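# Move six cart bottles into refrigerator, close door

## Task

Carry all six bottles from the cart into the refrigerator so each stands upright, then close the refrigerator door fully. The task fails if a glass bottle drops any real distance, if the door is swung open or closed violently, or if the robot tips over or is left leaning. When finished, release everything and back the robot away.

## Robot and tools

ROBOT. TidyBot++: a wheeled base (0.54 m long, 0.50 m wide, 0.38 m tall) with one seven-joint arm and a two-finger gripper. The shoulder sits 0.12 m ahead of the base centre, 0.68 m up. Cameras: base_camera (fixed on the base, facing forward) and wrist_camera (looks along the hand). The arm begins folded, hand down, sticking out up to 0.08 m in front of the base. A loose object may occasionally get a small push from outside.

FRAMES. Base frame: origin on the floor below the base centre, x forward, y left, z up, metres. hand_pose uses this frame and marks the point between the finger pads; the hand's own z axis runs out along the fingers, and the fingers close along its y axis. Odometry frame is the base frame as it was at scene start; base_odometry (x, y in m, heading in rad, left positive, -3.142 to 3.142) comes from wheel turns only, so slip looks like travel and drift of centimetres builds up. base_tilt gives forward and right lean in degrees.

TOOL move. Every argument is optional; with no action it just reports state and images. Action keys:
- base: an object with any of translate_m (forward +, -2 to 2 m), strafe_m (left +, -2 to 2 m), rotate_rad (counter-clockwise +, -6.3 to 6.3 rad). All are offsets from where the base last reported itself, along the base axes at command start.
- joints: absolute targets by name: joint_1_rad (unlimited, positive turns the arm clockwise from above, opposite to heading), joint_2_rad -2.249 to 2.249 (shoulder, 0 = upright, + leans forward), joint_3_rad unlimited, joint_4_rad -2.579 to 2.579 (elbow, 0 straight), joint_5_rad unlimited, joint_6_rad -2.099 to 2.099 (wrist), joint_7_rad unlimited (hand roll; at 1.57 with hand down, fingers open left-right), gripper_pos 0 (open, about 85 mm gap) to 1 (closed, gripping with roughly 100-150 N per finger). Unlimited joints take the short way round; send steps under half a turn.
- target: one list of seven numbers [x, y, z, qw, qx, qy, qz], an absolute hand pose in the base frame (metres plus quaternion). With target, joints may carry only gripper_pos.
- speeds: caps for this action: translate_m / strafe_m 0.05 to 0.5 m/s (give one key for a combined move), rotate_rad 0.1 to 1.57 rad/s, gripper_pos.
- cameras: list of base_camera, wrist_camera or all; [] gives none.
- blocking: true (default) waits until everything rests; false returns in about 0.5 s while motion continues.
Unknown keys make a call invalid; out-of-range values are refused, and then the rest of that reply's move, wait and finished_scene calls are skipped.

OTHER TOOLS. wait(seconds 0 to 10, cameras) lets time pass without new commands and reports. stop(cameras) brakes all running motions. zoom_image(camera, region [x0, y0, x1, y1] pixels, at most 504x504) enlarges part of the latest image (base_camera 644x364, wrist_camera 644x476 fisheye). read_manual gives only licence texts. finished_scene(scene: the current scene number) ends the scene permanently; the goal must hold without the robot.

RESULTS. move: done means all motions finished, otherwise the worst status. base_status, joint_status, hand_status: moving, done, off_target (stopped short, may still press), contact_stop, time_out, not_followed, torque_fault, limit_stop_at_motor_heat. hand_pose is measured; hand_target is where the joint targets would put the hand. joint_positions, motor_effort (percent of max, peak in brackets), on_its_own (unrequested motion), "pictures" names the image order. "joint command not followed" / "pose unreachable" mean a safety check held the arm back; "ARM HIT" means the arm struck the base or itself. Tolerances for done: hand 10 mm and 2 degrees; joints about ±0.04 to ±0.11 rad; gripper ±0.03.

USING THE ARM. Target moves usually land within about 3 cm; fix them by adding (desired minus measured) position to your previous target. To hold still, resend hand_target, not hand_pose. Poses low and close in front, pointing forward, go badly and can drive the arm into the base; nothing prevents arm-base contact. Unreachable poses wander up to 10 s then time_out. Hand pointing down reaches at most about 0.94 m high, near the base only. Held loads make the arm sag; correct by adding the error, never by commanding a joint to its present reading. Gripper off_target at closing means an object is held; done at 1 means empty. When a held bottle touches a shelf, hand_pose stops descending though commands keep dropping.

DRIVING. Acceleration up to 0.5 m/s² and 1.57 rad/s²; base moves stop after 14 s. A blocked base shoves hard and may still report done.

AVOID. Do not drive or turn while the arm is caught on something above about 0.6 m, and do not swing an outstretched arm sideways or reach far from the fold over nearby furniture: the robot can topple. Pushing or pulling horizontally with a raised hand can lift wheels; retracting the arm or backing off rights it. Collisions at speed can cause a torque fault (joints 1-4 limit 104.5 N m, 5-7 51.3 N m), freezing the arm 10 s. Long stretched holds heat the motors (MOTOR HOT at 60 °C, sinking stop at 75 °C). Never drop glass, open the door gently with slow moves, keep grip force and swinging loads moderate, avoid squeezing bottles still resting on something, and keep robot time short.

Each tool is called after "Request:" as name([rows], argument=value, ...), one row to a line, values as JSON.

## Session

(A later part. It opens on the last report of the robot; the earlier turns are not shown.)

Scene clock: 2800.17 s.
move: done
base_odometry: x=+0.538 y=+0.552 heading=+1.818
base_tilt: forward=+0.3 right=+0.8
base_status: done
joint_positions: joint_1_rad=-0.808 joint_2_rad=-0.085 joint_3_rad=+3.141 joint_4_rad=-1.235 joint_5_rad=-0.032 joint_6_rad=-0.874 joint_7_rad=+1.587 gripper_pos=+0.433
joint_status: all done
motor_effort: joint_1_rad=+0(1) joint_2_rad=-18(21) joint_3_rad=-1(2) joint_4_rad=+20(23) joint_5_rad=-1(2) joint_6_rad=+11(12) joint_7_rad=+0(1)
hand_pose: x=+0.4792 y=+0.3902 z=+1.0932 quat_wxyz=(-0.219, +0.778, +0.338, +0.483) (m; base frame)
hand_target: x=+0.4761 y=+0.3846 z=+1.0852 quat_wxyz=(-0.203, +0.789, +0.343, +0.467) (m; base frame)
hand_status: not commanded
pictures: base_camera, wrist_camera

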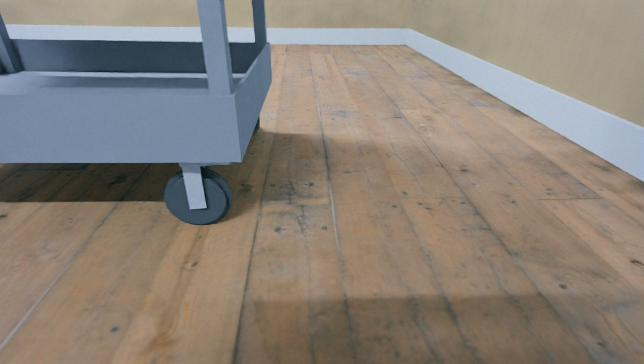

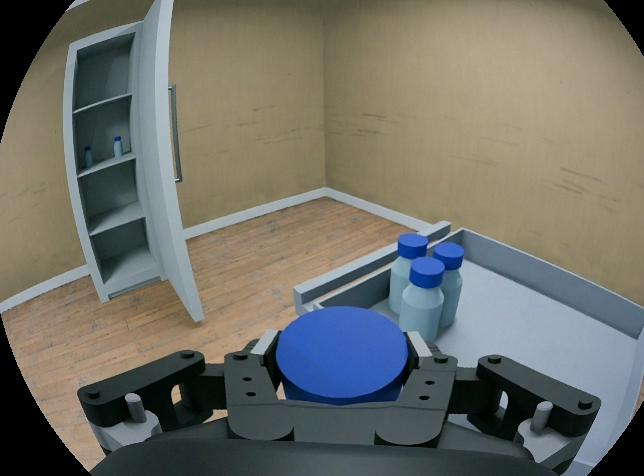

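Request:
move(base={"translate_m": 0.3512, "strafe_m": 1.6368, "rotate_rad": 1.579}, speeds={"translate_m": 0.45, "rotate_rad": 0.6}, joints={"joint_1_rad": 0.13})

Scene clock: 2813.70 s.
move: done
base_odometry: x=-1.135 y=+0.492 heading=-2.886
base_tilt: forward=+0.2 right=+0.8
base_status: done
joint_positions: joint_1_rad=+0.118 joint_2_rad=-0.073 joint_3_rad=+3.141 joint_4_rad=-1.235 joint_5_rad=-0.032 joint_6_rad=-0.877 joint_7_rad=+1.587 gripper_pos=+0.434
joint_status: all done
motor_effort: joint_1_rad=+0(4) joint_2_rad=-18(22) joint_3_rad=+0(5) joint_4_rad=+20(22) joint_5_rad=-1(3) joint_6_rad=+11(12) joint_7_rad=+0(1)
hand_pose: x=+0.6517 y=-0.0541 z=+1.0865 quat_wxyz=(+0.019, +0.850, -0.046, +0.524) (m; base frame)
hand_target: x=+0.6395 y=-0.0667 z=+1.0852 quat_wxyz=(+0.033, +0.859, -0.056, +0.509) (m; base frame)
hand_status: not commanded
pictures: base_camera, wrist_camera

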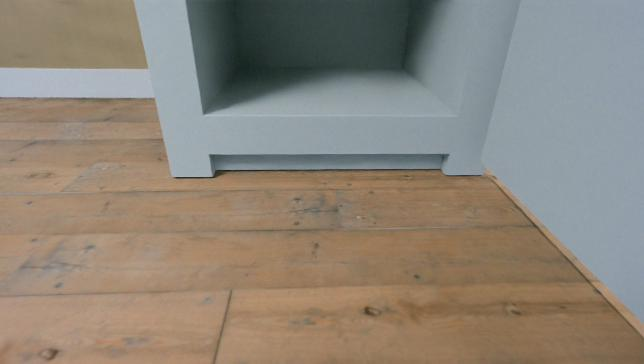

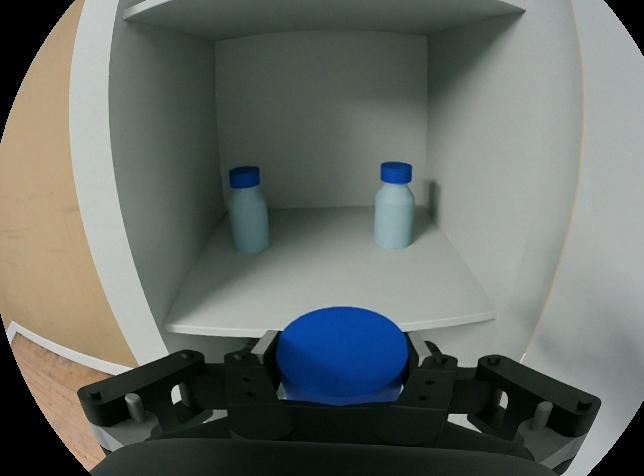

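Request:
move(base={"translate_m": 0.42}, speeds={"translate_m": 0.25})

Scene clock: 2882.23 s.
move: done
base_odometry: x=-1.542 y=+0.386 heading=-2.886
base_tilt: forward=+0.2 right=+0.8
base_status: done
joint_positions: joint_1_rad=+0.118 joint_2_rad=-0.070 joint_3_rad=+3.141 joint_4_rad=-1.234 joint_5_rad=-0.032 joint_6_rad=-0.878 joint_7_rad=+1.587 gripper_pos=+0.434
joint_status: not commanded
motor_effort: joint_1_rad=+0(1) joint_2_rad=-19(21) joint_3_rad=+0(2) joint_4_rad=+20(21) joint_5_rad=-1(1) joint_6_rad=+11(12) joint_7_rad=-1(1)
hand_pose: x=+0.6530 y=-0.0543 z=+1.0844 quat_wxyz=(+0.019, +0.851, -0.046, +0.522) (m; base frame)
hand_target: x=+0.6395 y=-0.0667 z=+1.0852 quat_wxyz=(+0.033, +0.859, -0.056, +0.509) (m; base frame)
hand_status: not commanded
pictures: base_camera, wrist_camera

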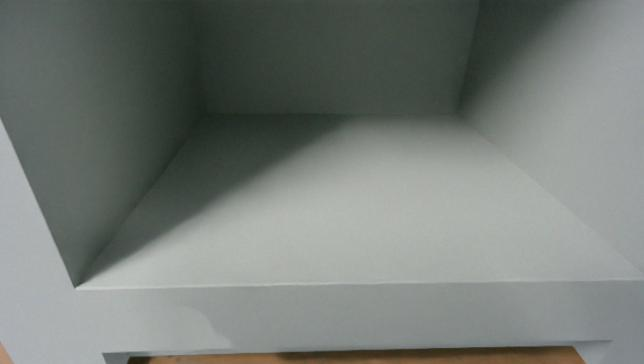

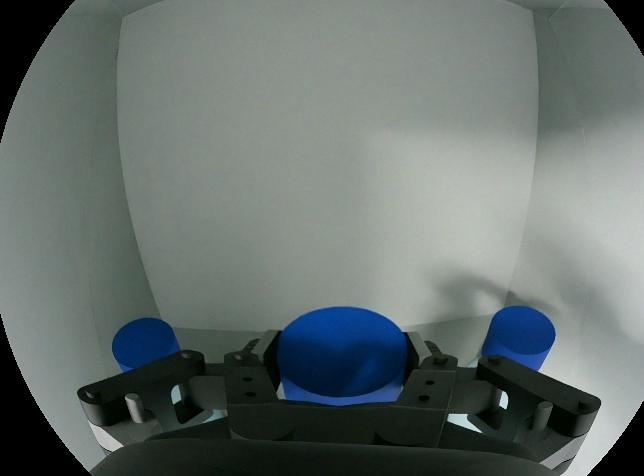

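Request:
move(joints={"joint_2_rad": -0.10, "joint_4_rad": -1.30, "joint_6_rad": -0.80}, cameras=[])

Request:
move(joints={"joint_2_rad": -0.12, "joint_4_rad": -1.38, "joint_6_rad": -0.67}, cameras=["wrist_camera"])

Scene clock: 2888.20 s.
move: done
base_odometry: x=-1.542 y=+0.386 heading=-2.886
base_tilt: forward=+0.2 right=+0.9
base_status: not commanded
joint_positions: joint_1_rad=+0.118 joint_2_rad=-0.072 joint_3_rad=+3.141 joint_4_rad=-1.297 joint_5_rad=-0.032 joint_6_rad=-0.856 joint_7_rad=+1.587 gripper_pos=+0.434
joint_status: all done
motor_effort: joint_1_rad=+0(0) joint_2_rad=-18(20) joint_3_rad=-1(1) joint_4_rad=+21(22) joint_5_rad=-1(1) joint_6_rad=+10(12) joint_7_rad=+0(1)
hand_pose: x=+0.6535 y=-0.0545 z=+1.0557 quat_wxyz=(+0.018, +0.862, -0.047, +0.505) (m; base frame)
hand_target: x=+0.6487 y=-0.0679 z=+1.0848 quat_wxyz=(+0.035, +0.840, -0.055, +0.539) (m; base frame)
hand_status: not commanded
pictures: none
No camera images: "cameras" was empty.

Scene clock: 2889.03 s.
move: done
base_odometry: x=-1.542 y=+0.386 heading=-2.886
base_tilt: forward=+0.2 right=+0.9
base_status: not commanded
joint_positions: joint_1_rad=+0.118 joint_2_rad=-0.082 joint_3_rad=+3.141 joint_4_rad=-1.372 joint_5_rad=-0.032 joint_6_rad=-0.759 joint_7_rad=+1.587 gripper_pos=+0.434
joint_status: all done
motor_effort: joint_1_rad=+0(0) joint_2_rad=-19(20) joint_3_rad=-1(1) joint_4_rad=+21(22) joint_5_rad=-1(1) joint_6_rad=+11(11) joint_7_rad=+0(1)
hand_pose: x=+0.6601 y=-0.0559 z=+1.0449 quat_wxyz=(+0.019, +0.853, -0.048, +0.519) (m; base frame)
hand_target: x=+0.6550 y=-0.0687 z=+1.0863 quat_wxyz=(+0.037, +0.820, -0.053, +0.568) (m; base frame)
hand_status: not commanded
pictures: wrist_camera

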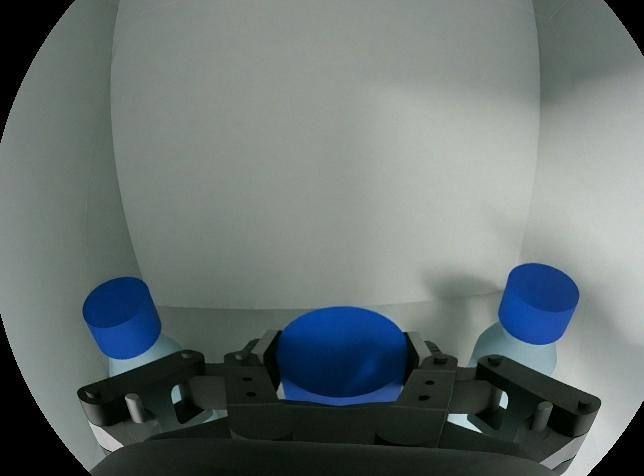

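Request:
move(joints={"joint_2_rad": -0.124, "joint_4_rad": -1.41, "joint_6_rad": -0.645}, cameras=[])

Request:
move(joints={"joint_2_rad": -0.128, "joint_4_rad": -1.44, "joint_6_rad": -0.631}, cameras=["wrist_camera"])

Scene clock: 2895.57 s.
move: done
base_odometry: x=-1.542 y=+0.386 heading=-2.886
base_tilt: forward=+0.2 right=+0.9
base_status: not commanded
joint_positions: joint_1_rad=+0.118 joint_2_rad=-0.086 joint_3_rad=+3.141 joint_4_rad=-1.401 joint_5_rad=-0.032 joint_6_rad=-0.732 joint_7_rad=+1.587 gripper_pos=+0.434
joint_status: all done
motor_effort: joint_1_rad=+0(0) joint_2_rad=-18(19) joint_3_rad=+0(1) joint_4_rad=+21(22) joint_5_rad=-1(1) joint_6_rad=+10(11) joint_7_rad=-1(1)
hand_pose: x=+0.6606 y=-0.0562 z=+1.0381 quat_wxyz=(+0.020, +0.852, -0.048, +0.520) (m; base frame)
hand_target: x=+0.6556 y=-0.0688 z=+1.0779 quat_wxyz=(+0.037, +0.821, -0.053, +0.568) (m; base frame)
hand_status: not commanded
pictures: none
No camera images: "cameras" was empty.

Scene clock: 2896.20 s.
move: done
base_odometry: x=-1.542 y=+0.386 heading=-2.886
base_tilt: forward=+0.2 right=+0.9
base_status: not commanded
joint_positions: joint_1_rad=+0.118 joint_2_rad=-0.098 joint_3_rad=+3.141 joint_4_rad=-1.422 joint_5_rad=-0.032 joint_6_rad=-0.710 joint_7_rad=+1.587 gripper_pos=+0.434
joint_status: all done
motor_effort: joint_1_rad=+0(1) joint_2_rad=-17(19) joint_3_rad=+0(1) joint_4_rad=+20(21) joint_5_rad=-1(1) joint_6_rad=+9(11) joint_7_rad=+0(1)
hand_pose: x=+0.6585 y=-0.0561 z=+1.0383 quat_wxyz=(+0.020, +0.849, -0.048, +0.526) (m; base frame)
hand_target: x=+0.6548 y=-0.0687 z=+1.0663 quat_wxyz=(+0.037, +0.824, -0.054, +0.563) (m; base frame)
hand_status: not commanded
pictures: wrist_camera

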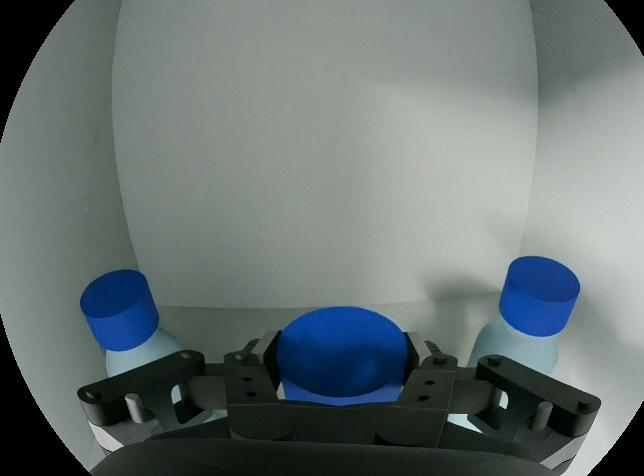

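Request:
move(joints={"gripper_pos": 0.05}, cameras=["wrist_camera"])

Request:
move(base={"translate_m": -0.42}, speeds={"translate_m": 0.25})

Scene clock: 2907.87 s.
move: done
base_odometry: x=-1.542 y=+0.386 heading=-2.886
base_tilt: forward=+0.1 right=+0.8
base_status: not commanded
joint_positions: joint_1_rad=+0.118 joint_2_rad=-0.110 joint_3_rad=+3.141 joint_4_rad=-1.422 joint_5_rad=-0.032 joint_6_rad=-0.697 joint_7_rad=+1.587 gripper_pos=+0.050
joint_status: all done
motor_effort: joint_1_rad=+0(1) joint_2_rad=-15(18) joint_3_rad=+0(1) joint_4_rad=+18(21) joint_5_rad=-1(1) joint_6_rad=+8(10) joint_7_rad=+0(1)
hand_pose: x=+0.6555 y=-0.0558 z=+1.0484 quat_wxyz=(+0.021, +0.843, -0.048, +0.536) (m; base frame)
hand_target: x=+0.6548 y=-0.0687 z=+1.0663 quat_wxyz=(+0.037, +0.824, -0.054, +0.563) (m; base frame)
hand_status: not commanded
pictures: wrist_camera

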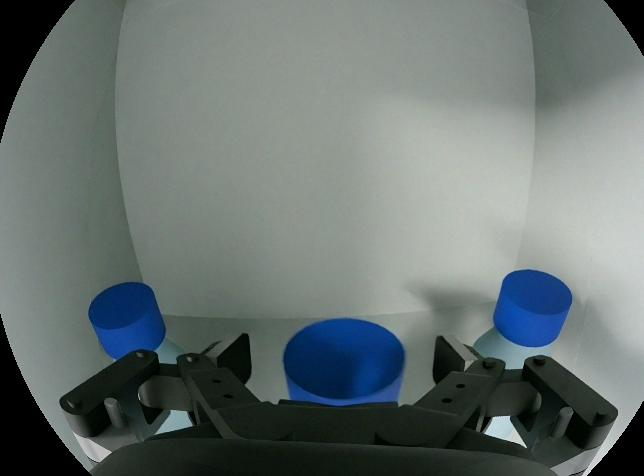

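Scene clock: 2910.43 s.
move: done
base_odometry: x=-1.135 y=+0.492 heading=-2.887
base_tilt: forward=+0.1 right=+0.8
base_status: done
joint_positions: joint_1_rad=+0.119 joint_2_rad=-0.126 joint_3_rad=+3.141 joint_4_rad=-1.422 joint_5_rad=-0.032 joint_6_rad=-0.697 joint_7_rad=+1.587 gripper_pos=+0.050
joint_status: not commanded
motor_effort: joint_1_rad=+0(1) joint_2_rad=-15(19) joint_3_rad=+0(1) joint_4_rad=+18(19) joint_5_rad=-1(1) joint_6_rad=+8(9) joint_7_rad=+0(1)
hand_pose: x=+0.6499 y=-0.0554 z=+1.0568 quat_wxyz=(+0.021, +0.838, -0.048, +0.543) (m; base frame)
hand_target: x=+0.6548 y=-0.0687 z=+1.0663 quat_wxyz=(+0.037, +0.824, -0.054, +0.563) (m; base frame)
hand_status: not commanded
pictures: base_camera, wrist_camera

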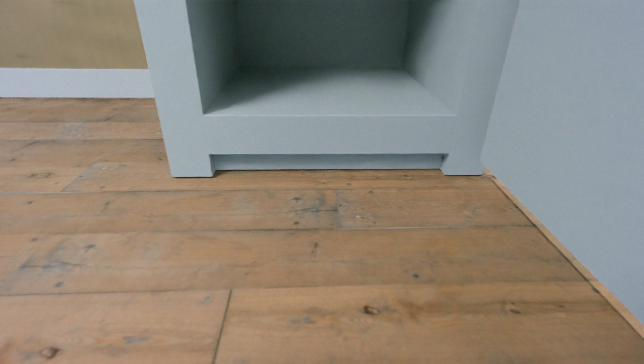

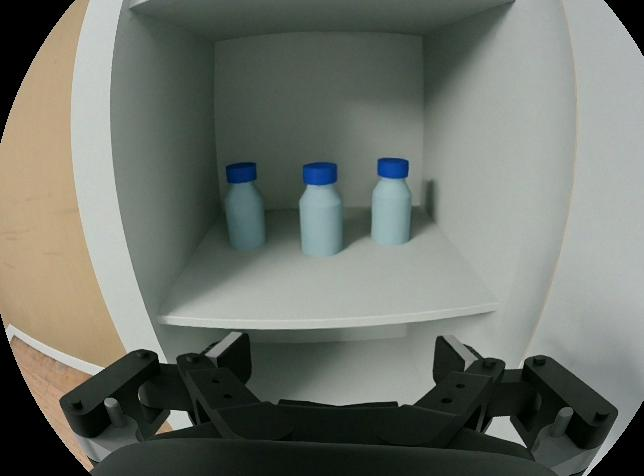

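Request:
move(base={"translate_m": -0.6, "strafe_m": 0.15}, speeds={"translate_m": 0.5}, cameras=[])

Request:
move(base={"translate_m": -0.4802, "strafe_m": 0.2062, "rotate_rad": -1.578}, speeds={"translate_m": 0.4, "rotate_rad": 0.8}, joints={"joint_1_rad": 0.06, "gripper_pos": 0.25})

Scene clock: 2982.77 s.
move: done
base_odometry: x=-0.517 y=+0.498 heading=-2.887
base_tilt: forward=+0.2 right=+0.7
base_status: done
joint_positions: joint_1_rad=+0.119 joint_2_rad=-0.128 joint_3_rad=+3.141 joint_4_rad=-1.422 joint_5_rad=-0.032 joint_6_rad=-0.696 joint_7_rad=+1.587 gripper_pos=+0.050
joint_status: not commanded
motor_effort: joint_1_rad=+0(1) joint_2_rad=-14(18) joint_3_rad=+0(1) joint_4_rad=+18(19) joint_5_rad=-1(1) joint_6_rad=+8(9) joint_7_rad=+0(1)
hand_pose: x=+0.6493 y=-0.0553 z=+1.0579 quat_wxyz=(+0.021, +0.838, -0.048, +0.544) (m; base frame)
hand_target: x=+0.6548 y=-0.0687 z=+1.0663 quat_wxyz=(+0.037, +0.824, -0.054, +0.563) (m; base frame)
hand_status: not commanded
pictures: none
No camera images: "cameras" was empty.

Scene clock: 2985.53 s.
move: done
base_odometry: x=+0.000 y=+0.420 heading=+1.819
base_tilt: forward=+0.2 right=+0.8
base_status: done
joint_positions: joint_1_rad=+0.063 joint_2_rad=-0.127 joint_3_rad=+3.142 joint_4_rad=-1.422 joint_5_rad=-0.032 joint_6_rad=-0.696 joint_7_rad=+1.587 gripper_pos=+0.250
joint_status: all done
motor_effort: joint_1_rad=+0(3) joint_2_rad=-14(18) joint_3_rad=-1(3) joint_4_rad=+18(18) joint_5_rad=+0(2) joint_6_rad=+8(9) joint_7_rad=+0(1)
hand_pose: x=+0.6516 y=-0.0257 z=+1.0579 quat_wxyz=(+0.006, +0.839, -0.024, +0.544) (m; base frame)
hand_target: x=+0.6583 y=-0.0311 z=+1.0663 quat_wxyz=(+0.017, +0.825, -0.025, +0.564) (m; base frame)
hand_status: not commanded
pictures: base_camera, wrist_camera

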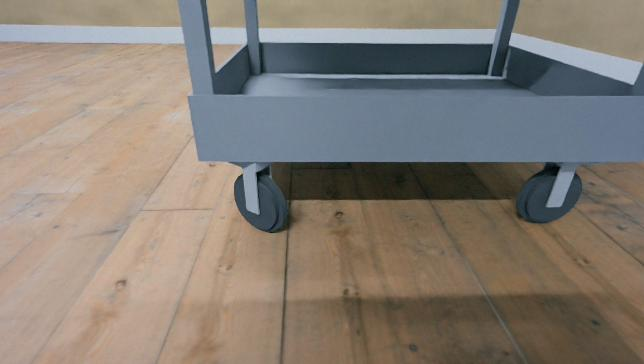

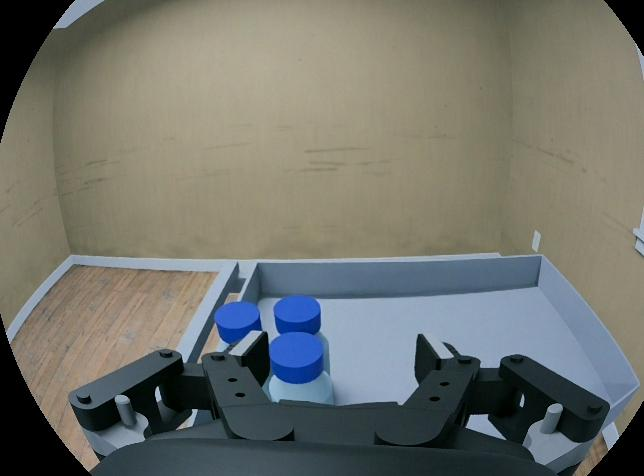

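Request:
move(base={"translate_m": 0.04, "strafe_m": 0.044}, speeds={"translate_m": 0.2}, joints={"joint_2_rad": -0.151, "joint_4_rad": -1.838, "joint_6_rad": -0.32}, cameras=["wrist_camera"])

Scene clock: 3006.60 s.
move: done
base_odometry: x=-0.052 y=+0.447 heading=+1.818
base_tilt: forward=+0.1 right=+0.8
base_status: done
joint_positions: joint_1_rad=+0.062 joint_2_rad=-0.131 joint_3_rad=+3.142 joint_4_rad=-1.811 joint_5_rad=-0.032 joint_6_rad=-0.393 joint_7_rad=+1.587 gripper_pos=+0.250
joint_status: all done
motor_effort: joint_1_rad=+0(2) joint_2_rad=-15(16) joint_3_rad=-1(2) joint_4_rad=+18(20) joint_5_rad=-1(1) joint_6_rad=+8(9) joint_7_rad=+0(1)
hand_pose: x=+0.6485 y=-0.0279 z=+0.9150 quat_wxyz=(+0.007, +0.860, -0.029, +0.509) (m; base frame)
hand_target: x=+0.6492 y=-0.0305 z=+0.9298 quat_wxyz=(+0.016, +0.843, -0.025, +0.537) (m; base frame)
hand_status: not commanded
pictures: wrist_camera

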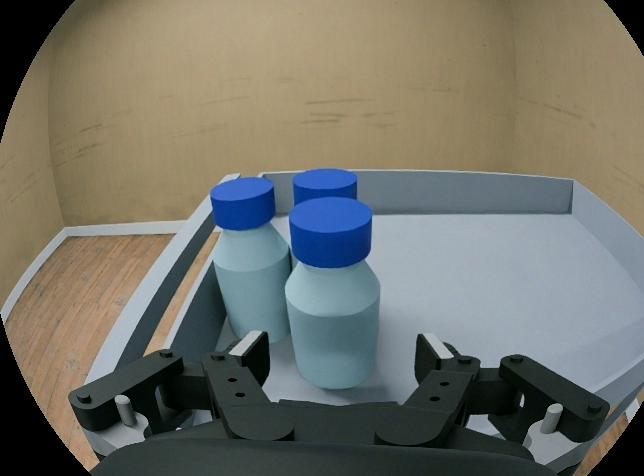

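Request:
zoom_image(camera="wrist_camera", region=[200, 150, 400, 310])

Scaled by 2.520.

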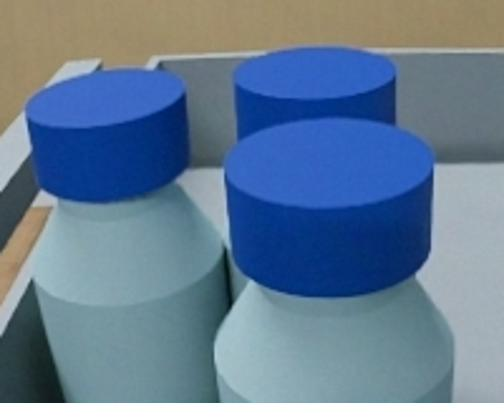

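Request:
move(base={"translate_m": 0.085, "strafe_m": 0.005}, speeds={"translate_m": 0.15}, cameras=["wrist_camera"])

Scene clock: 3039.80 s.
move: done
base_odometry: x=-0.078 y=+0.529 heading=+1.818
base_tilt: forward=+0.2 right=+0.8
base_status: done
joint_positions: joint_1_rad=+0.062 joint_2_rad=-0.143 joint_3_rad=+3.142 joint_4_rad=-1.812 joint_5_rad=-0.032 joint_6_rad=-0.389 joint_7_rad=+1.587 gripper_pos=+0.250
joint_status: not commanded
motor_effort: joint_1_rad=+0(1) joint_2_rad=-14(17) joint_3_rad=-1(2) joint_4_rad=+18(19) joint_5_rad=-1(1) joint_6_rad=+8(8) joint_7_rad=+0(1)
hand_pose: x=+0.6463 y=-0.0278 z=+0.9217 quat_wxyz=(+0.007, +0.856, -0.029, +0.516) (m; base frame)
hand_target: x=+0.6492 y=-0.0305 z=+0.9298 quat_wxyz=(+0.016, +0.843, -0.025, +0.537) (m; base frame)
hand_status: not commanded
pictures: wrist_camera

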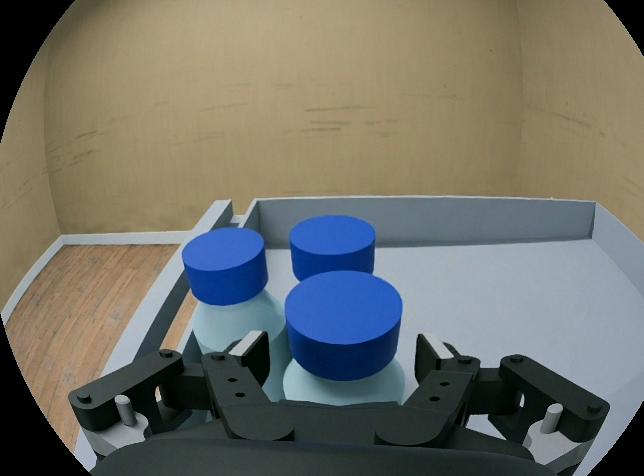

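Request:
move(cameras=["wrist_camera"])

Scene clock: 3076.53 s.
base_odometry: x=-0.078 y=+0.529 heading=+1.818
base_tilt: forward=+0.2 right=+0.8
base_status: done
joint_positions: joint_1_rad=+0.062 joint_2_rad=-0.143 joint_3_rad=+3.142 joint_4_rad=-1.812 joint_5_rad=-0.032 joint_6_rad=-0.389 joint_7_rad=+1.587 gripper_pos=+0.250
joint_status: not commanded
motor_effort: joint_1_rad=+0(1) joint_2_rad=-15(17) joint_3_rad=+0(2) joint_4_rad=+18(19) joint_5_rad=+0(1) joint_6_rad=+8(8) joint_7_rad=+0(1)
hand_pose: x=+0.6463 y=-0.0278 z=+0.9217 quat_wxyz=(+0.007, +0.856, -0.029, +0.516) (m; base frame)
hand_target: x=+0.6492 y=-0.0305 z=+0.9298 quat_wxyz=(+0.016, +0.843, -0.025, +0.537) (m; base frame)
hand_status: not commanded
pictures: wrist_camera

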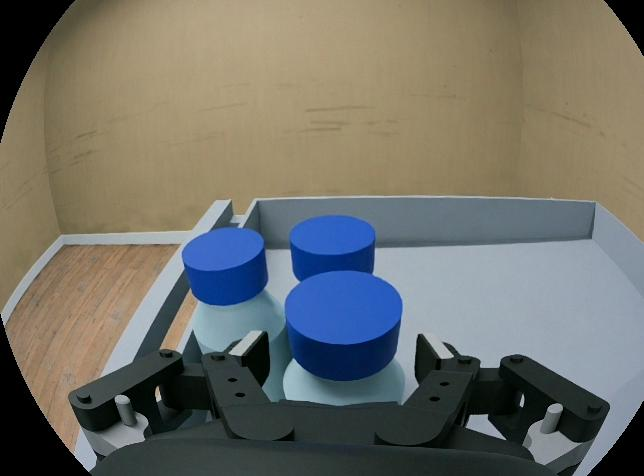

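Request:
move(base={"translate_m": 0.027}, speeds={"translate_m": 0.1}, cameras=["wrist_camera"])

Scene clock: 3086.53 s.
move: done
base_odometry: x=-0.085 y=+0.555 heading=+1.818
base_tilt: forward=+0.2 right=+0.8
base_status: done
joint_positions: joint_1_rad=+0.062 joint_2_rad=-0.146 joint_3_rad=+3.142 joint_4_rad=-1.812 joint_5_rad=-0.032 joint_6_rad=-0.387 joint_7_rad=+1.587 gripper_pos=+0.250
joint_status: not commanded
motor_effort: joint_1_rad=+0(0) joint_2_rad=-14(17) joint_3_rad=+0(1) joint_4_rad=+18(19) joint_5_rad=+0(1) joint_6_rad=+8(9) joint_7_rad=+0(1)
hand_pose: x=+0.6456 y=-0.0278 z=+0.9237 quat_wxyz=(+0.008, +0.855, -0.029, +0.518) (m; base frame)
hand_target: x=+0.6492 y=-0.0305 z=+0.9298 quat_wxyz=(+0.016, +0.843, -0.025, +0.537) (m; base frame)
hand_status: not commanded
pictures: wrist_camera

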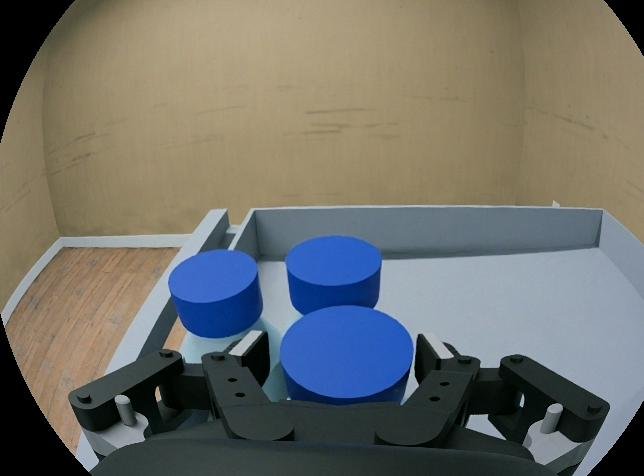

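Request:
move(joints={"gripper_pos": 0.5}, cameras=["wrist_camera"])

Scene clock: 3090.70 s.
move: off_target
base_odometry: x=-0.085 y=+0.555 heading=+1.818
base_tilt: forward=+0.1 right=+0.7
base_status: not commanded
joint_positions: joint_1_rad=+0.062 joint_2_rad=-0.147 joint_3_rad=+3.142 joint_4_rad=-1.813 joint_5_rad=-0.032 joint_6_rad=-0.386 joint_7_rad=+1.587 gripper_pos=+0.434
joint_status: gripper_pos off_target (ended at +0.434, target +0.500)
motor_effort: joint_1_rad=-1(2) joint_2_rad=-13(14) joint_3_rad=-2(2) joint_4_rad=+18(19) joint_5_rad=-1(2) joint_6_rad=+9(9) joint_7_rad=+0(1)
hand_pose: x=+0.6456 y=-0.0278 z=+0.9242 quat_wxyz=(+0.008, +0.855, -0.029, +0.518) (m; base frame)
hand_target: x=+0.6492 y=-0.0305 z=+0.9298 quat_wxyz=(+0.016, +0.843, -0.025, +0.537) (m; base frame)
hand_status: not commanded
pictures: wrist_camera

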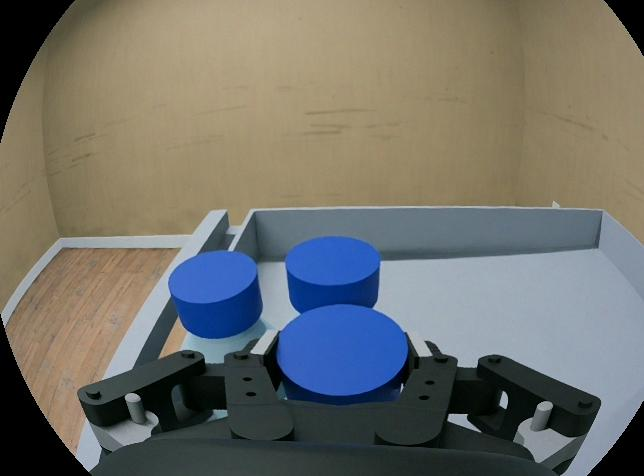

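Request:
move(joints={"joint_2_rad": -0.155, "joint_4_rad": -1.72, "joint_6_rad": -0.44}, cameras=[])

Request:
move(joints={"joint_2_rad": -0.14, "joint_4_rad": -1.52, "joint_6_rad": -0.64, "gripper_pos": 0.6}, cameras=["wrist_camera"])

Scene clock: 3097.20 s.
move: done
base_odometry: x=-0.085 y=+0.555 heading=+1.818
base_tilt: forward=+0.2 right=+0.8
base_status: not commanded
joint_positions: joint_1_rad=+0.062 joint_2_rad=-0.144 joint_3_rad=+3.142 joint_4_rad=-1.755 joint_5_rad=-0.032 joint_6_rad=-0.416 joint_7_rad=+1.587 gripper_pos=+0.434
joint_status: all done
motor_effort: joint_1_rad=+0(1) joint_2_rad=-18(20) joint_3_rad=+0(2) joint_4_rad=+23(25) joint_5_rad=-1(2) joint_6_rad=+13(14) joint_7_rad=+0(1)
hand_pose: x=+0.6514 y=-0.0279 z=+0.9480 quat_wxyz=(+0.008, +0.848, -0.029, +0.529) (m; base frame)
hand_target: x=+0.6499 y=-0.0306 z=+0.9684 quat_wxyz=(+0.016, +0.842, -0.025, +0.538) (m; base frame)
hand_status: not commanded
pictures: none
No camera images: "cameras" was empty.

Scene clock: 3098.67 s.
move: off_target
base_odometry: x=-0.085 y=+0.555 heading=+1.818
base_tilt: forward=+0.3 right=+0.9
base_status: not commanded
joint_positions: joint_1_rad=+0.062 joint_2_rad=-0.144 joint_3_rad=+3.142 joint_4_rad=-1.548 joint_5_rad=-0.032 joint_6_rad=-0.575 joint_7_rad=+1.587 gripper_pos=+0.434
joint_status: gripper_pos off_target (ended at +0.434, target +0.600); the others done
motor_effort: joint_1_rad=+0(0) joint_2_rad=-18(19) joint_3_rad=+0(1) joint_4_rad=+23(25) joint_5_rad=-1(1) joint_6_rad=+12(15) joint_7_rad=+0(1)
hand_pose: x=+0.6539 y=-0.0267 z=+1.0268 quat_wxyz=(+0.007, +0.835, -0.026, +0.549) (m; base frame)
hand_target: x=+0.6485 y=-0.0305 z=+1.0229 quat_wxyz=(+0.016, +0.846, -0.025, +0.532) (m; base frame)
hand_status: not commanded
pictures: wrist_camera

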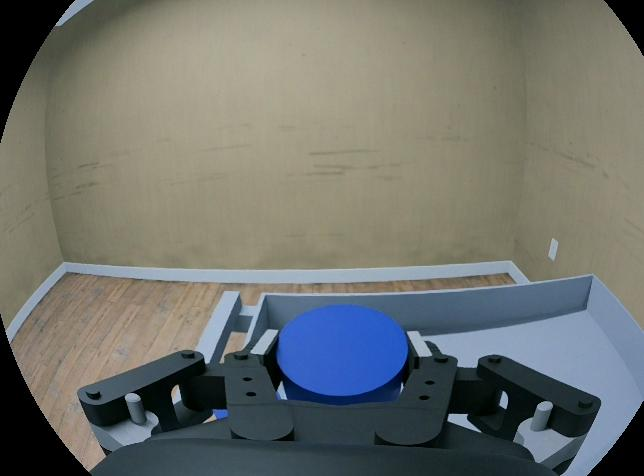

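Request:
move(base={"translate_m": -0.32}, speeds={"translate_m": 0.3}, joints={"joint_2_rad": -0.078, "joint_4_rad": -1.21, "joint_6_rad": -0.94}, cameras=["wrist_camera"])

Scene clock: 3194.13 s.
move: done
base_odometry: x=-0.007 y=+0.244 heading=+1.818
base_tilt: forward=+0.1 right=+0.9
base_status: done
joint_positions: joint_1_rad=+0.062 joint_2_rad=-0.081 joint_3_rad=+3.142 joint_4_rad=-1.241 joint_5_rad=-0.032 joint_6_rad=-0.877 joint_7_rad=+1.587 gripper_pos=+0.434
joint_status: all done
motor_effort: joint_1_rad=+0(2) joint_2_rad=-19(22) joint_3_rad=-1(3) joint_4_rad=+21(24) joint_5_rad=+0(2) joint_6_rad=+11(13) joint_7_rad=+0(1)
hand_pose: x=+0.6507 y=-0.0242 z=+1.0868 quat_wxyz=(+0.005, +0.851, -0.022, +0.525) (m; base frame)
hand_target: x=+0.6429 y=-0.0301 z=+1.0853 quat_wxyz=(+0.015, +0.860, -0.026, +0.509) (m; base frame)
hand_status: not commanded
pictures: wrist_camera

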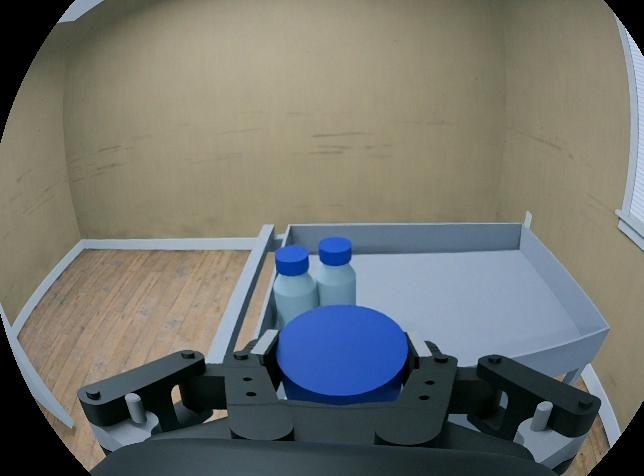

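Request:
move(base={"translate_m": 0.4785, "strafe_m": 1.0327, "rotate_rad": 1.579}, speeds={"translate_m": 0.42, "rotate_rad": 0.65}, joints={"joint_1_rad": -0.01}, cameras=["wrist_camera", "base_camera"])

Scene clock: 3208.20 s.
move: done
base_odometry: x=-1.125 y=+0.456 heading=-2.886
base_tilt: forward=+0.1 right=+0.9
base_status: done
joint_positions: joint_1_rad=-0.005 joint_2_rad=-0.072 joint_3_rad=+3.146 joint_4_rad=-1.241 joint_5_rad=-0.032 joint_6_rad=-0.879 joint_7_rad=+1.587 gripper_pos=+0.434
joint_status: all done
motor_effort: joint_1_rad=+0(5) joint_2_rad=-19(22) joint_3_rad=-1(6) joint_4_rad=+21(22) joint_5_rad=-1(3) joint_6_rad=+12(12) joint_7_rad=+0(1)
hand_pose: x=+0.6547 y=+0.0091 z=+1.0818 quat_wxyz=(-0.012, +0.854, +0.005, +0.520) (m; base frame)
hand_target: x=+0.6438 y=+0.0066 z=+1.0853 quat_wxyz=(-0.003, +0.860, +0.004, +0.510) (m; base frame)
hand_status: not commanded
pictures: base_camera, wrist_camera

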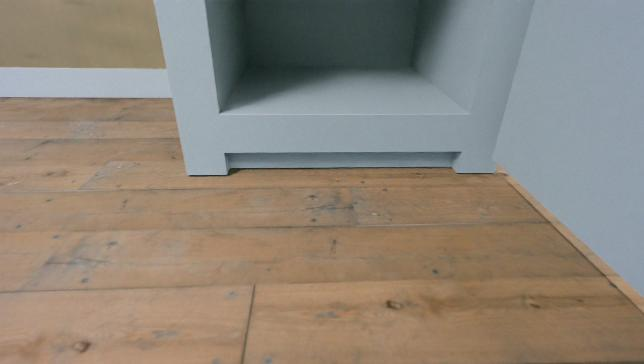

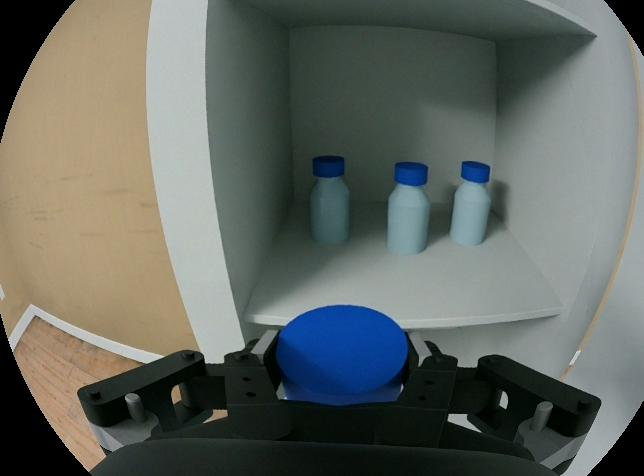

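Request:
move(base={"translate_m": 0.295, "strafe_m": 0.02}, speeds={"translate_m": 0.25}, cameras=["wrist_camera"])

Scene clock: 3253.80 s.
move: done
base_odometry: x=-1.406 y=+0.362 heading=-2.886
base_tilt: forward=+0.2 right=+0.8
base_status: done
joint_positions: joint_1_rad=-0.005 joint_2_rad=-0.067 joint_3_rad=+3.146 joint_4_rad=-1.240 joint_5_rad=-0.032 joint_6_rad=-0.880 joint_7_rad=+1.587 gripper_pos=+0.434
joint_status: not commanded
motor_effort: joint_1_rad=+0(1) joint_2_rad=-19(22) joint_3_rad=+0(2) joint_4_rad=+21(22) joint_5_rad=-1(1) joint_6_rad=+12(12) joint_7_rad=+0(1)
hand_pose: x=+0.6564 y=+0.0091 z=+1.0791 quat_wxyz=(-0.012, +0.855, +0.005, +0.518) (m; base frame)
hand_target: x=+0.6438 y=+0.0066 z=+1.0853 quat_wxyz=(-0.003, +0.860, +0.004, +0.510) (m; base frame)
hand_status: not commanded
pictures: wrist_camera

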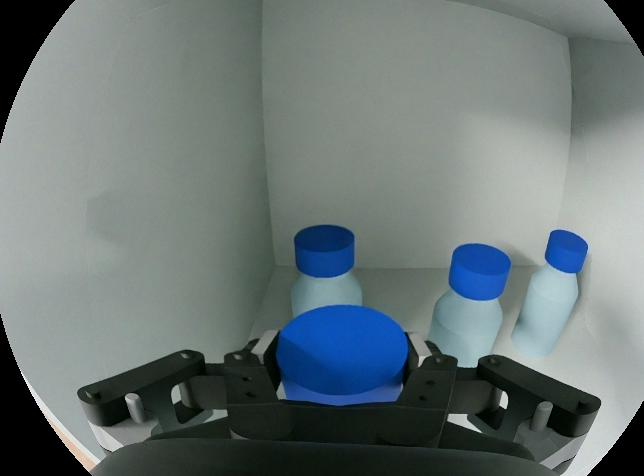

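Request:
move(base={"translate_m": 0.02}, speeds={"translate_m": 0.15}, joints={"joint_2_rad": -0.10, "joint_4_rad": -1.30, "joint_6_rad": -0.80}, cameras=["wrist_camera"])

Scene clock: 3283.03 s.
move: done
base_odometry: x=-1.425 y=+0.357 heading=-2.886
base_tilt: forward=+0.2 right=+0.8
base_status: done
joint_positions: joint_1_rad=-0.005 joint_2_rad=-0.071 joint_3_rad=+3.146 joint_4_rad=-1.301 joint_5_rad=-0.032 joint_6_rad=-0.854 joint_7_rad=+1.587 gripper_pos=+0.434
joint_status: all done
motor_effort: joint_1_rad=+0(1) joint_2_rad=-19(22) joint_3_rad=+0(2) joint_4_rad=+21(23) joint_5_rad=-1(2) joint_6_rad=+11(13) joint_7_rad=+0(1)
hand_pose: x=+0.6567 y=+0.0089 z=+1.0537 quat_wxyz=(-0.012, +0.863, +0.004, +0.504) (m; base frame)
hand_target: x=+0.6530 y=+0.0067 z=+1.0848 quat_wxyz=(-0.003, +0.841, +0.004, +0.540) (m; base frame)
hand_status: not commanded
pictures: wrist_camera

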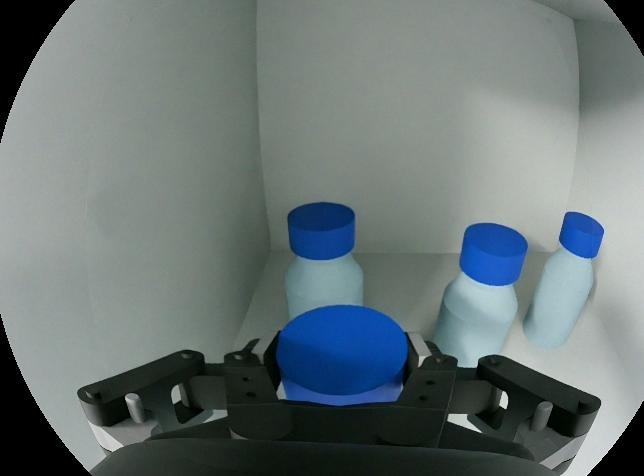

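Request:
move(joints={"joint_2_rad": -0.12, "joint_4_rad": -1.38, "joint_6_rad": -0.67}, cameras=[])

Request:
move(joints={"joint_2_rad": -0.124, "joint_4_rad": -1.41, "joint_6_rad": -0.645}, cameras=[])

Request:
move(joints={"joint_2_rad": -0.128, "joint_4_rad": -1.44, "joint_6_rad": -0.631}, cameras=["wrist_camera"])

Scene clock: 3291.43 s.
move: done
base_odometry: x=-1.425 y=+0.357 heading=-2.886
base_tilt: forward=+0.3 right=+0.9
base_status: not commanded
joint_positions: joint_1_rad=-0.005 joint_2_rad=-0.079 joint_3_rad=+3.146 joint_4_rad=-1.376 joint_5_rad=-0.032 joint_6_rad=-0.762 joint_7_rad=+1.587 gripper_pos=+0.434
joint_status: all done
motor_effort: joint_1_rad=+0(0) joint_2_rad=-19(21) joint_3_rad=+0(1) joint_4_rad=+22(23) joint_5_rad=-1(2) joint_6_rad=+12(12) joint_7_rad=+0(1)
hand_pose: x=+0.6634 y=+0.0083 z=+1.0403 quat_wxyz=(-0.011, +0.857, +0.003, +0.515) (m; base frame)
hand_target: x=+0.6593 y=+0.0067 z=+1.0862 quat_wxyz=(-0.003, +0.822, +0.004, +0.569) (m; base frame)
hand_status: not commanded
pictures: none
No camera images: "cameras" was empty.

Scene clock: 3292.07 s.
move: done
base_odometry: x=-1.425 y=+0.357 heading=-2.886
base_tilt: forward=+0.3 right=+0.9
base_status: not commanded
joint_positions: joint_1_rad=-0.005 joint_2_rad=-0.087 joint_3_rad=+3.146 joint_4_rad=-1.400 joint_5_rad=-0.032 joint_6_rad=-0.733 joint_7_rad=+1.587 gripper_pos=+0.434
joint_status: all done
motor_effort: joint_1_rad=+0(0) joint_2_rad=-19(20) joint_3_rad=+0(1) joint_4_rad=+21(22) joint_5_rad=-1(1) joint_6_rad=+11(12) joint_7_rad=+0(1)
hand_pose: x=+0.6632 y=+0.0081 z=+1.0387 quat_wxyz=(-0.011, +0.854, +0.002, +0.521) (m; base frame)
hand_target: x=+0.6599 y=+0.0067 z=+1.0779 quat_wxyz=(-0.003, +0.822, +0.004, +0.569) (m; base frame)
hand_status: not commanded
pictures: none
No camera images: "cameras" was empty.

Scene clock: 3292.70 s.
move: done
base_odometry: x=-1.425 y=+0.357 heading=-2.886
base_tilt: forward=+0.1 right=+0.8
base_status: not commanded
joint_positions: joint_1_rad=-0.005 joint_2_rad=-0.098 joint_3_rad=+3.146 joint_4_rad=-1.422 joint_5_rad=-0.032 joint_6_rad=-0.710 joint_7_rad=+1.587 gripper_pos=+0.434
joint_status: all done
motor_effort: joint_1_rad=+1(1) joint_2_rad=-18(19) joint_3_rad=+0(1) joint_4_rad=+20(22) joint_5_rad=+0(1) joint_6_rad=+10(11) joint_7_rad=+0(1)
hand_pose: x=+0.6612 y=+0.0079 z=+1.0387 quat_wxyz=(-0.011, +0.850, +0.002, +0.526) (m; base frame)
hand_target: x=+0.6591 y=+0.0067 z=+1.0663 quat_wxyz=(-0.003, +0.826, +0.004, +0.564) (m; base frame)
hand_status: not commanded
pictures: wrist_camera

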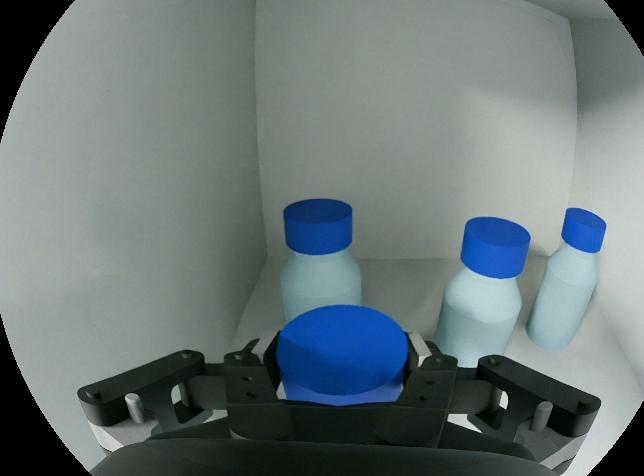

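Request:
move(joints={"gripper_pos": 0.05}, cameras=["wrist_camera"])

Scene clock: 3303.20 s.
move: done
base_odometry: x=-1.425 y=+0.357 heading=-2.886
base_tilt: forward=+0.2 right=+0.8
base_status: not commanded
joint_positions: joint_1_rad=-0.005 joint_2_rad=-0.111 joint_3_rad=+3.146 joint_4_rad=-1.422 joint_5_rad=-0.032 joint_6_rad=-0.699 joint_7_rad=+1.587 gripper_pos=+0.050
joint_status: all done
motor_effort: joint_1_rad=+0(1) joint_2_rad=-15(18) joint_3_rad=+0(1) joint_4_rad=+18(21) joint_5_rad=-1(1) joint_6_rad=+8(10) joint_7_rad=-1(1)
hand_pose: x=+0.6579 y=+0.0078 z=+1.0487 quat_wxyz=(-0.011, +0.844, +0.002, +0.536) (m; base frame)
hand_target: x=+0.6591 y=+0.0067 z=+1.0663 quat_wxyz=(-0.003, +0.826, +0.004, +0.564) (m; base frame)
hand_status: not commanded
pictures: wrist_camera

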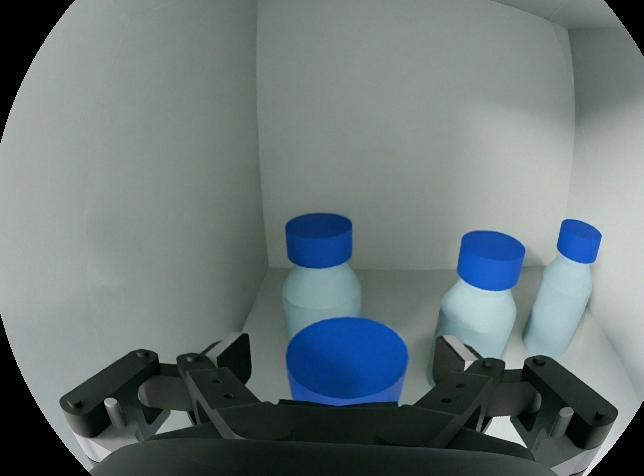

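Request:
move(base={"translate_m": -0.315, "strafe_m": -0.017}, speeds={"translate_m": 0.3}, cameras=["wrist_camera"])

Scene clock: 3439.40 s.
move: done
base_odometry: x=-1.125 y=+0.453 heading=-2.886
base_tilt: forward=+0.2 right=+0.8
base_status: done
joint_positions: joint_1_rad=-0.005 joint_2_rad=-0.126 joint_3_rad=+3.146 joint_4_rad=-1.422 joint_5_rad=-0.032 joint_6_rad=-0.697 joint_7_rad=+1.587 gripper_pos=+0.050
joint_status: not commanded
motor_effort: joint_1_rad=+0(1) joint_2_rad=-14(19) joint_3_rad=-1(2) joint_4_rad=+18(19) joint_5_rad=+0(1) joint_6_rad=+8(9) joint_7_rad=+0(1)
hand_pose: x=+0.6528 y=+0.0078 z=+1.0566 quat_wxyz=(-0.011, +0.840, +0.002, +0.543) (m; base frame)
hand_target: x=+0.6591 y=+0.0067 z=+1.0663 quat_wxyz=(-0.003, +0.826, +0.004, +0.564) (m; base frame)
hand_status: not commanded
pictures: wrist_camera

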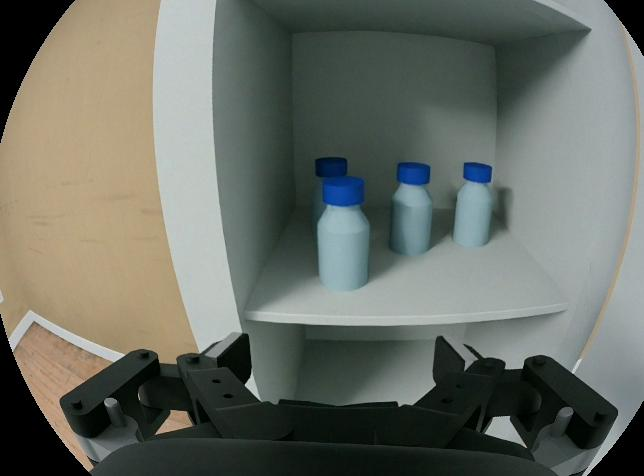

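Request:
move(base={"translate_m": -0.6053, "strafe_m": 0.1187}, joints={"gripper_pos": 0.25}, cameras=["base_camera"])

Request:
move(base={"rotate_rad": -1.579}, speeds={"rotate_rad": 0.8}, joints={"joint_1_rad": 0.6}, cameras=["wrist_camera", "base_camera"])

Scene clock: 3449.27 s.
move: done
base_odometry: x=-0.509 y=+0.491 heading=-2.886
base_tilt: forward=+0.1 right=+0.8
base_status: done
joint_positions: joint_1_rad=-0.005 joint_2_rad=-0.127 joint_3_rad=+3.146 joint_4_rad=-1.422 joint_5_rad=-0.032 joint_6_rad=-0.697 joint_7_rad=+1.587 gripper_pos=+0.250
joint_status: all done
motor_effort: joint_1_rad=+0(1) joint_2_rad=-15(18) joint_3_rad=+0(2) joint_4_rad=+18(19) joint_5_rad=-1(1) joint_6_rad=+8(9) joint_7_rad=+0(1)
hand_pose: x=+0.6521 y=+0.0078 z=+1.0578 quat_wxyz=(-0.011, +0.839, +0.002, +0.544) (m; base frame)
hand_target: x=+0.6591 y=+0.0067 z=+1.0663 quat_wxyz=(-0.003, +0.826, +0.004, +0.564) (m; base frame)
hand_status: not commanded
pictures: base_camera

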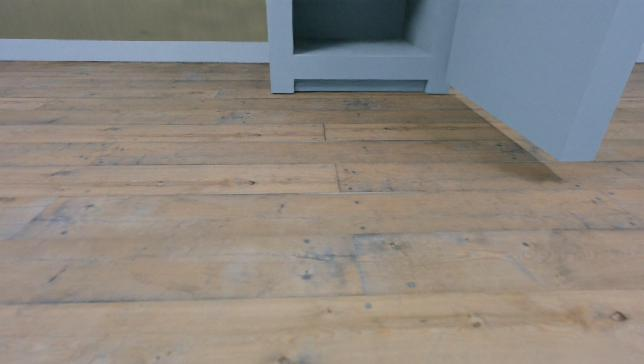

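Scene clock: 3452.03 s.
move: done
base_odometry: x=-0.509 y=+0.491 heading=+1.819
base_tilt: forward=+0.1 right=+0.9
base_status: done
joint_positions: joint_1_rad=+0.592 joint_2_rad=-0.127 joint_3_rad=+3.146 joint_4_rad=-1.422 joint_5_rad=-0.032 joint_6_rad=-0.697 joint_7_rad=+1.587 gripper_pos=+0.250
joint_status: all done
motor_effort: joint_1_rad=+0(3) joint_2_rad=-14(17) joint_3_rad=+0(3) joint_4_rad=+18(18) joint_5_rad=+0(2) joint_6_rad=+8(9) joint_7_rad=+0(1)
hand_pose: x=+0.5645 y=-0.2930 z=+1.0578 quat_wxyz=(+0.149, +0.803, -0.245, +0.523) (m; base frame)
hand_target: x=+0.5656 y=-0.3039 z=+1.0663 quat_wxyz=(+0.167, +0.789, -0.244, +0.539) (m; base frame)
hand_status: not commanded
pictures: base_camera, wrist_camera

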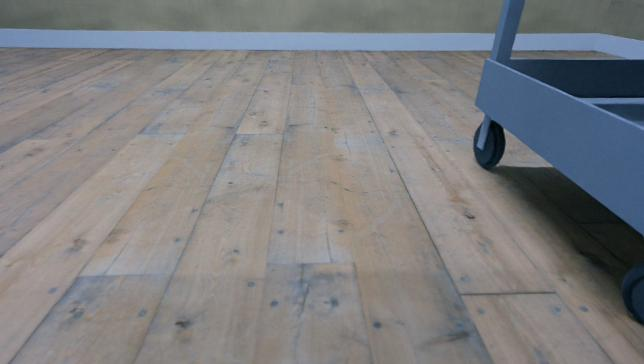

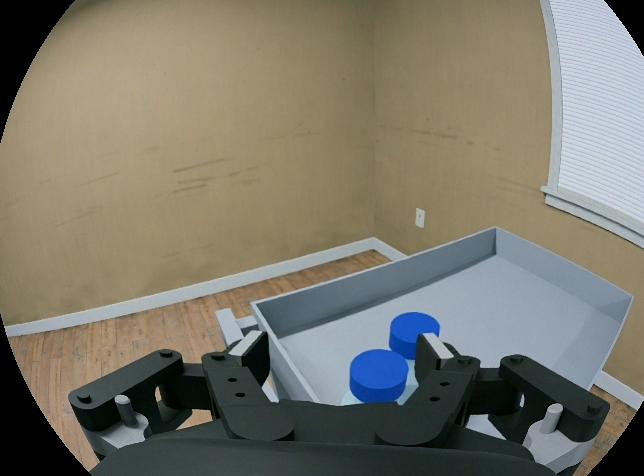

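Request:
move(base={"translate_m": -0.0187, "strafe_m": -0.0301}, speeds={"translate_m": 0.15}, joints={"joint_2_rad": -0.151, "joint_4_rad": -1.838, "joint_6_rad": -0.32}, cameras=["wrist_camera"])

Scene clock: 3474.93 s.
move: done
base_odometry: x=-0.475 y=+0.481 heading=+1.818
base_tilt: forward=+0.3 right=+0.9
base_status: done
joint_positions: joint_1_rad=+0.597 joint_2_rad=-0.130 joint_3_rad=+3.146 joint_4_rad=-1.811 joint_5_rad=-0.032 joint_6_rad=-0.393 joint_7_rad=+1.587 gripper_pos=+0.250
joint_status: all done
motor_effort: joint_1_rad=+0(2) joint_2_rad=-15(16) joint_3_rad=-1(2) joint_4_rad=+18(20) joint_5_rad=+0(2) joint_6_rad=+8(9) joint_7_rad=+0(1)
hand_pose: x=+0.5593 y=-0.2962 z=+0.9143 quat_wxyz=(+0.142, +0.821, -0.258, +0.489) (m; base frame)
hand_target: x=+0.5581 y=-0.2988 z=+0.9298 quat_wxyz=(+0.159, +0.806, -0.249, +0.513) (m; base frame)
hand_status: not commanded
pictures: wrist_camera

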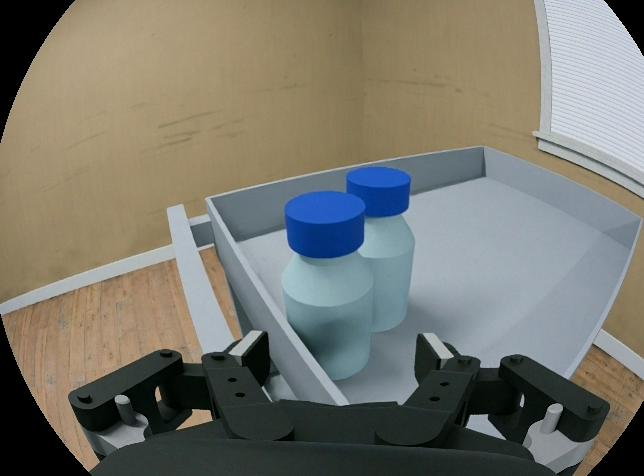

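Request:
move(base={"translate_m": 0.0652, "strafe_m": -0.0277}, speeds={"translate_m": 0.12}, cameras=["wrist_camera"])

Scene clock: 3496.33 s.
move: done
base_odometry: x=-0.464 y=+0.551 heading=+1.818
base_tilt: forward=+0.3 right=+0.8
base_status: done
joint_positions: joint_1_rad=+0.597 joint_2_rad=-0.141 joint_3_rad=+3.146 joint_4_rad=-1.812 joint_5_rad=-0.032 joint_6_rad=-0.389 joint_7_rad=+1.587 gripper_pos=+0.250
joint_status: not commanded
motor_effort: joint_1_rad=+0(1) joint_2_rad=-14(17) joint_3_rad=-1(2) joint_4_rad=+18(19) joint_5_rad=-1(1) joint_6_rad=+8(9) joint_7_rad=-1(1)
hand_pose: x=+0.5574 y=-0.2950 z=+0.9208 quat_wxyz=(+0.144, +0.818, -0.257, +0.494) (m; base frame)
hand_target: x=+0.5581 y=-0.2988 z=+0.9298 quat_wxyz=(+0.159, +0.806, -0.249, +0.513) (m; base frame)
hand_status: not commanded
pictures: wrist_camera

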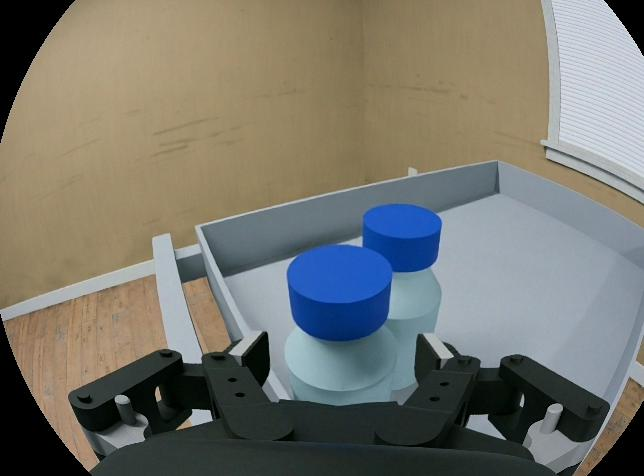

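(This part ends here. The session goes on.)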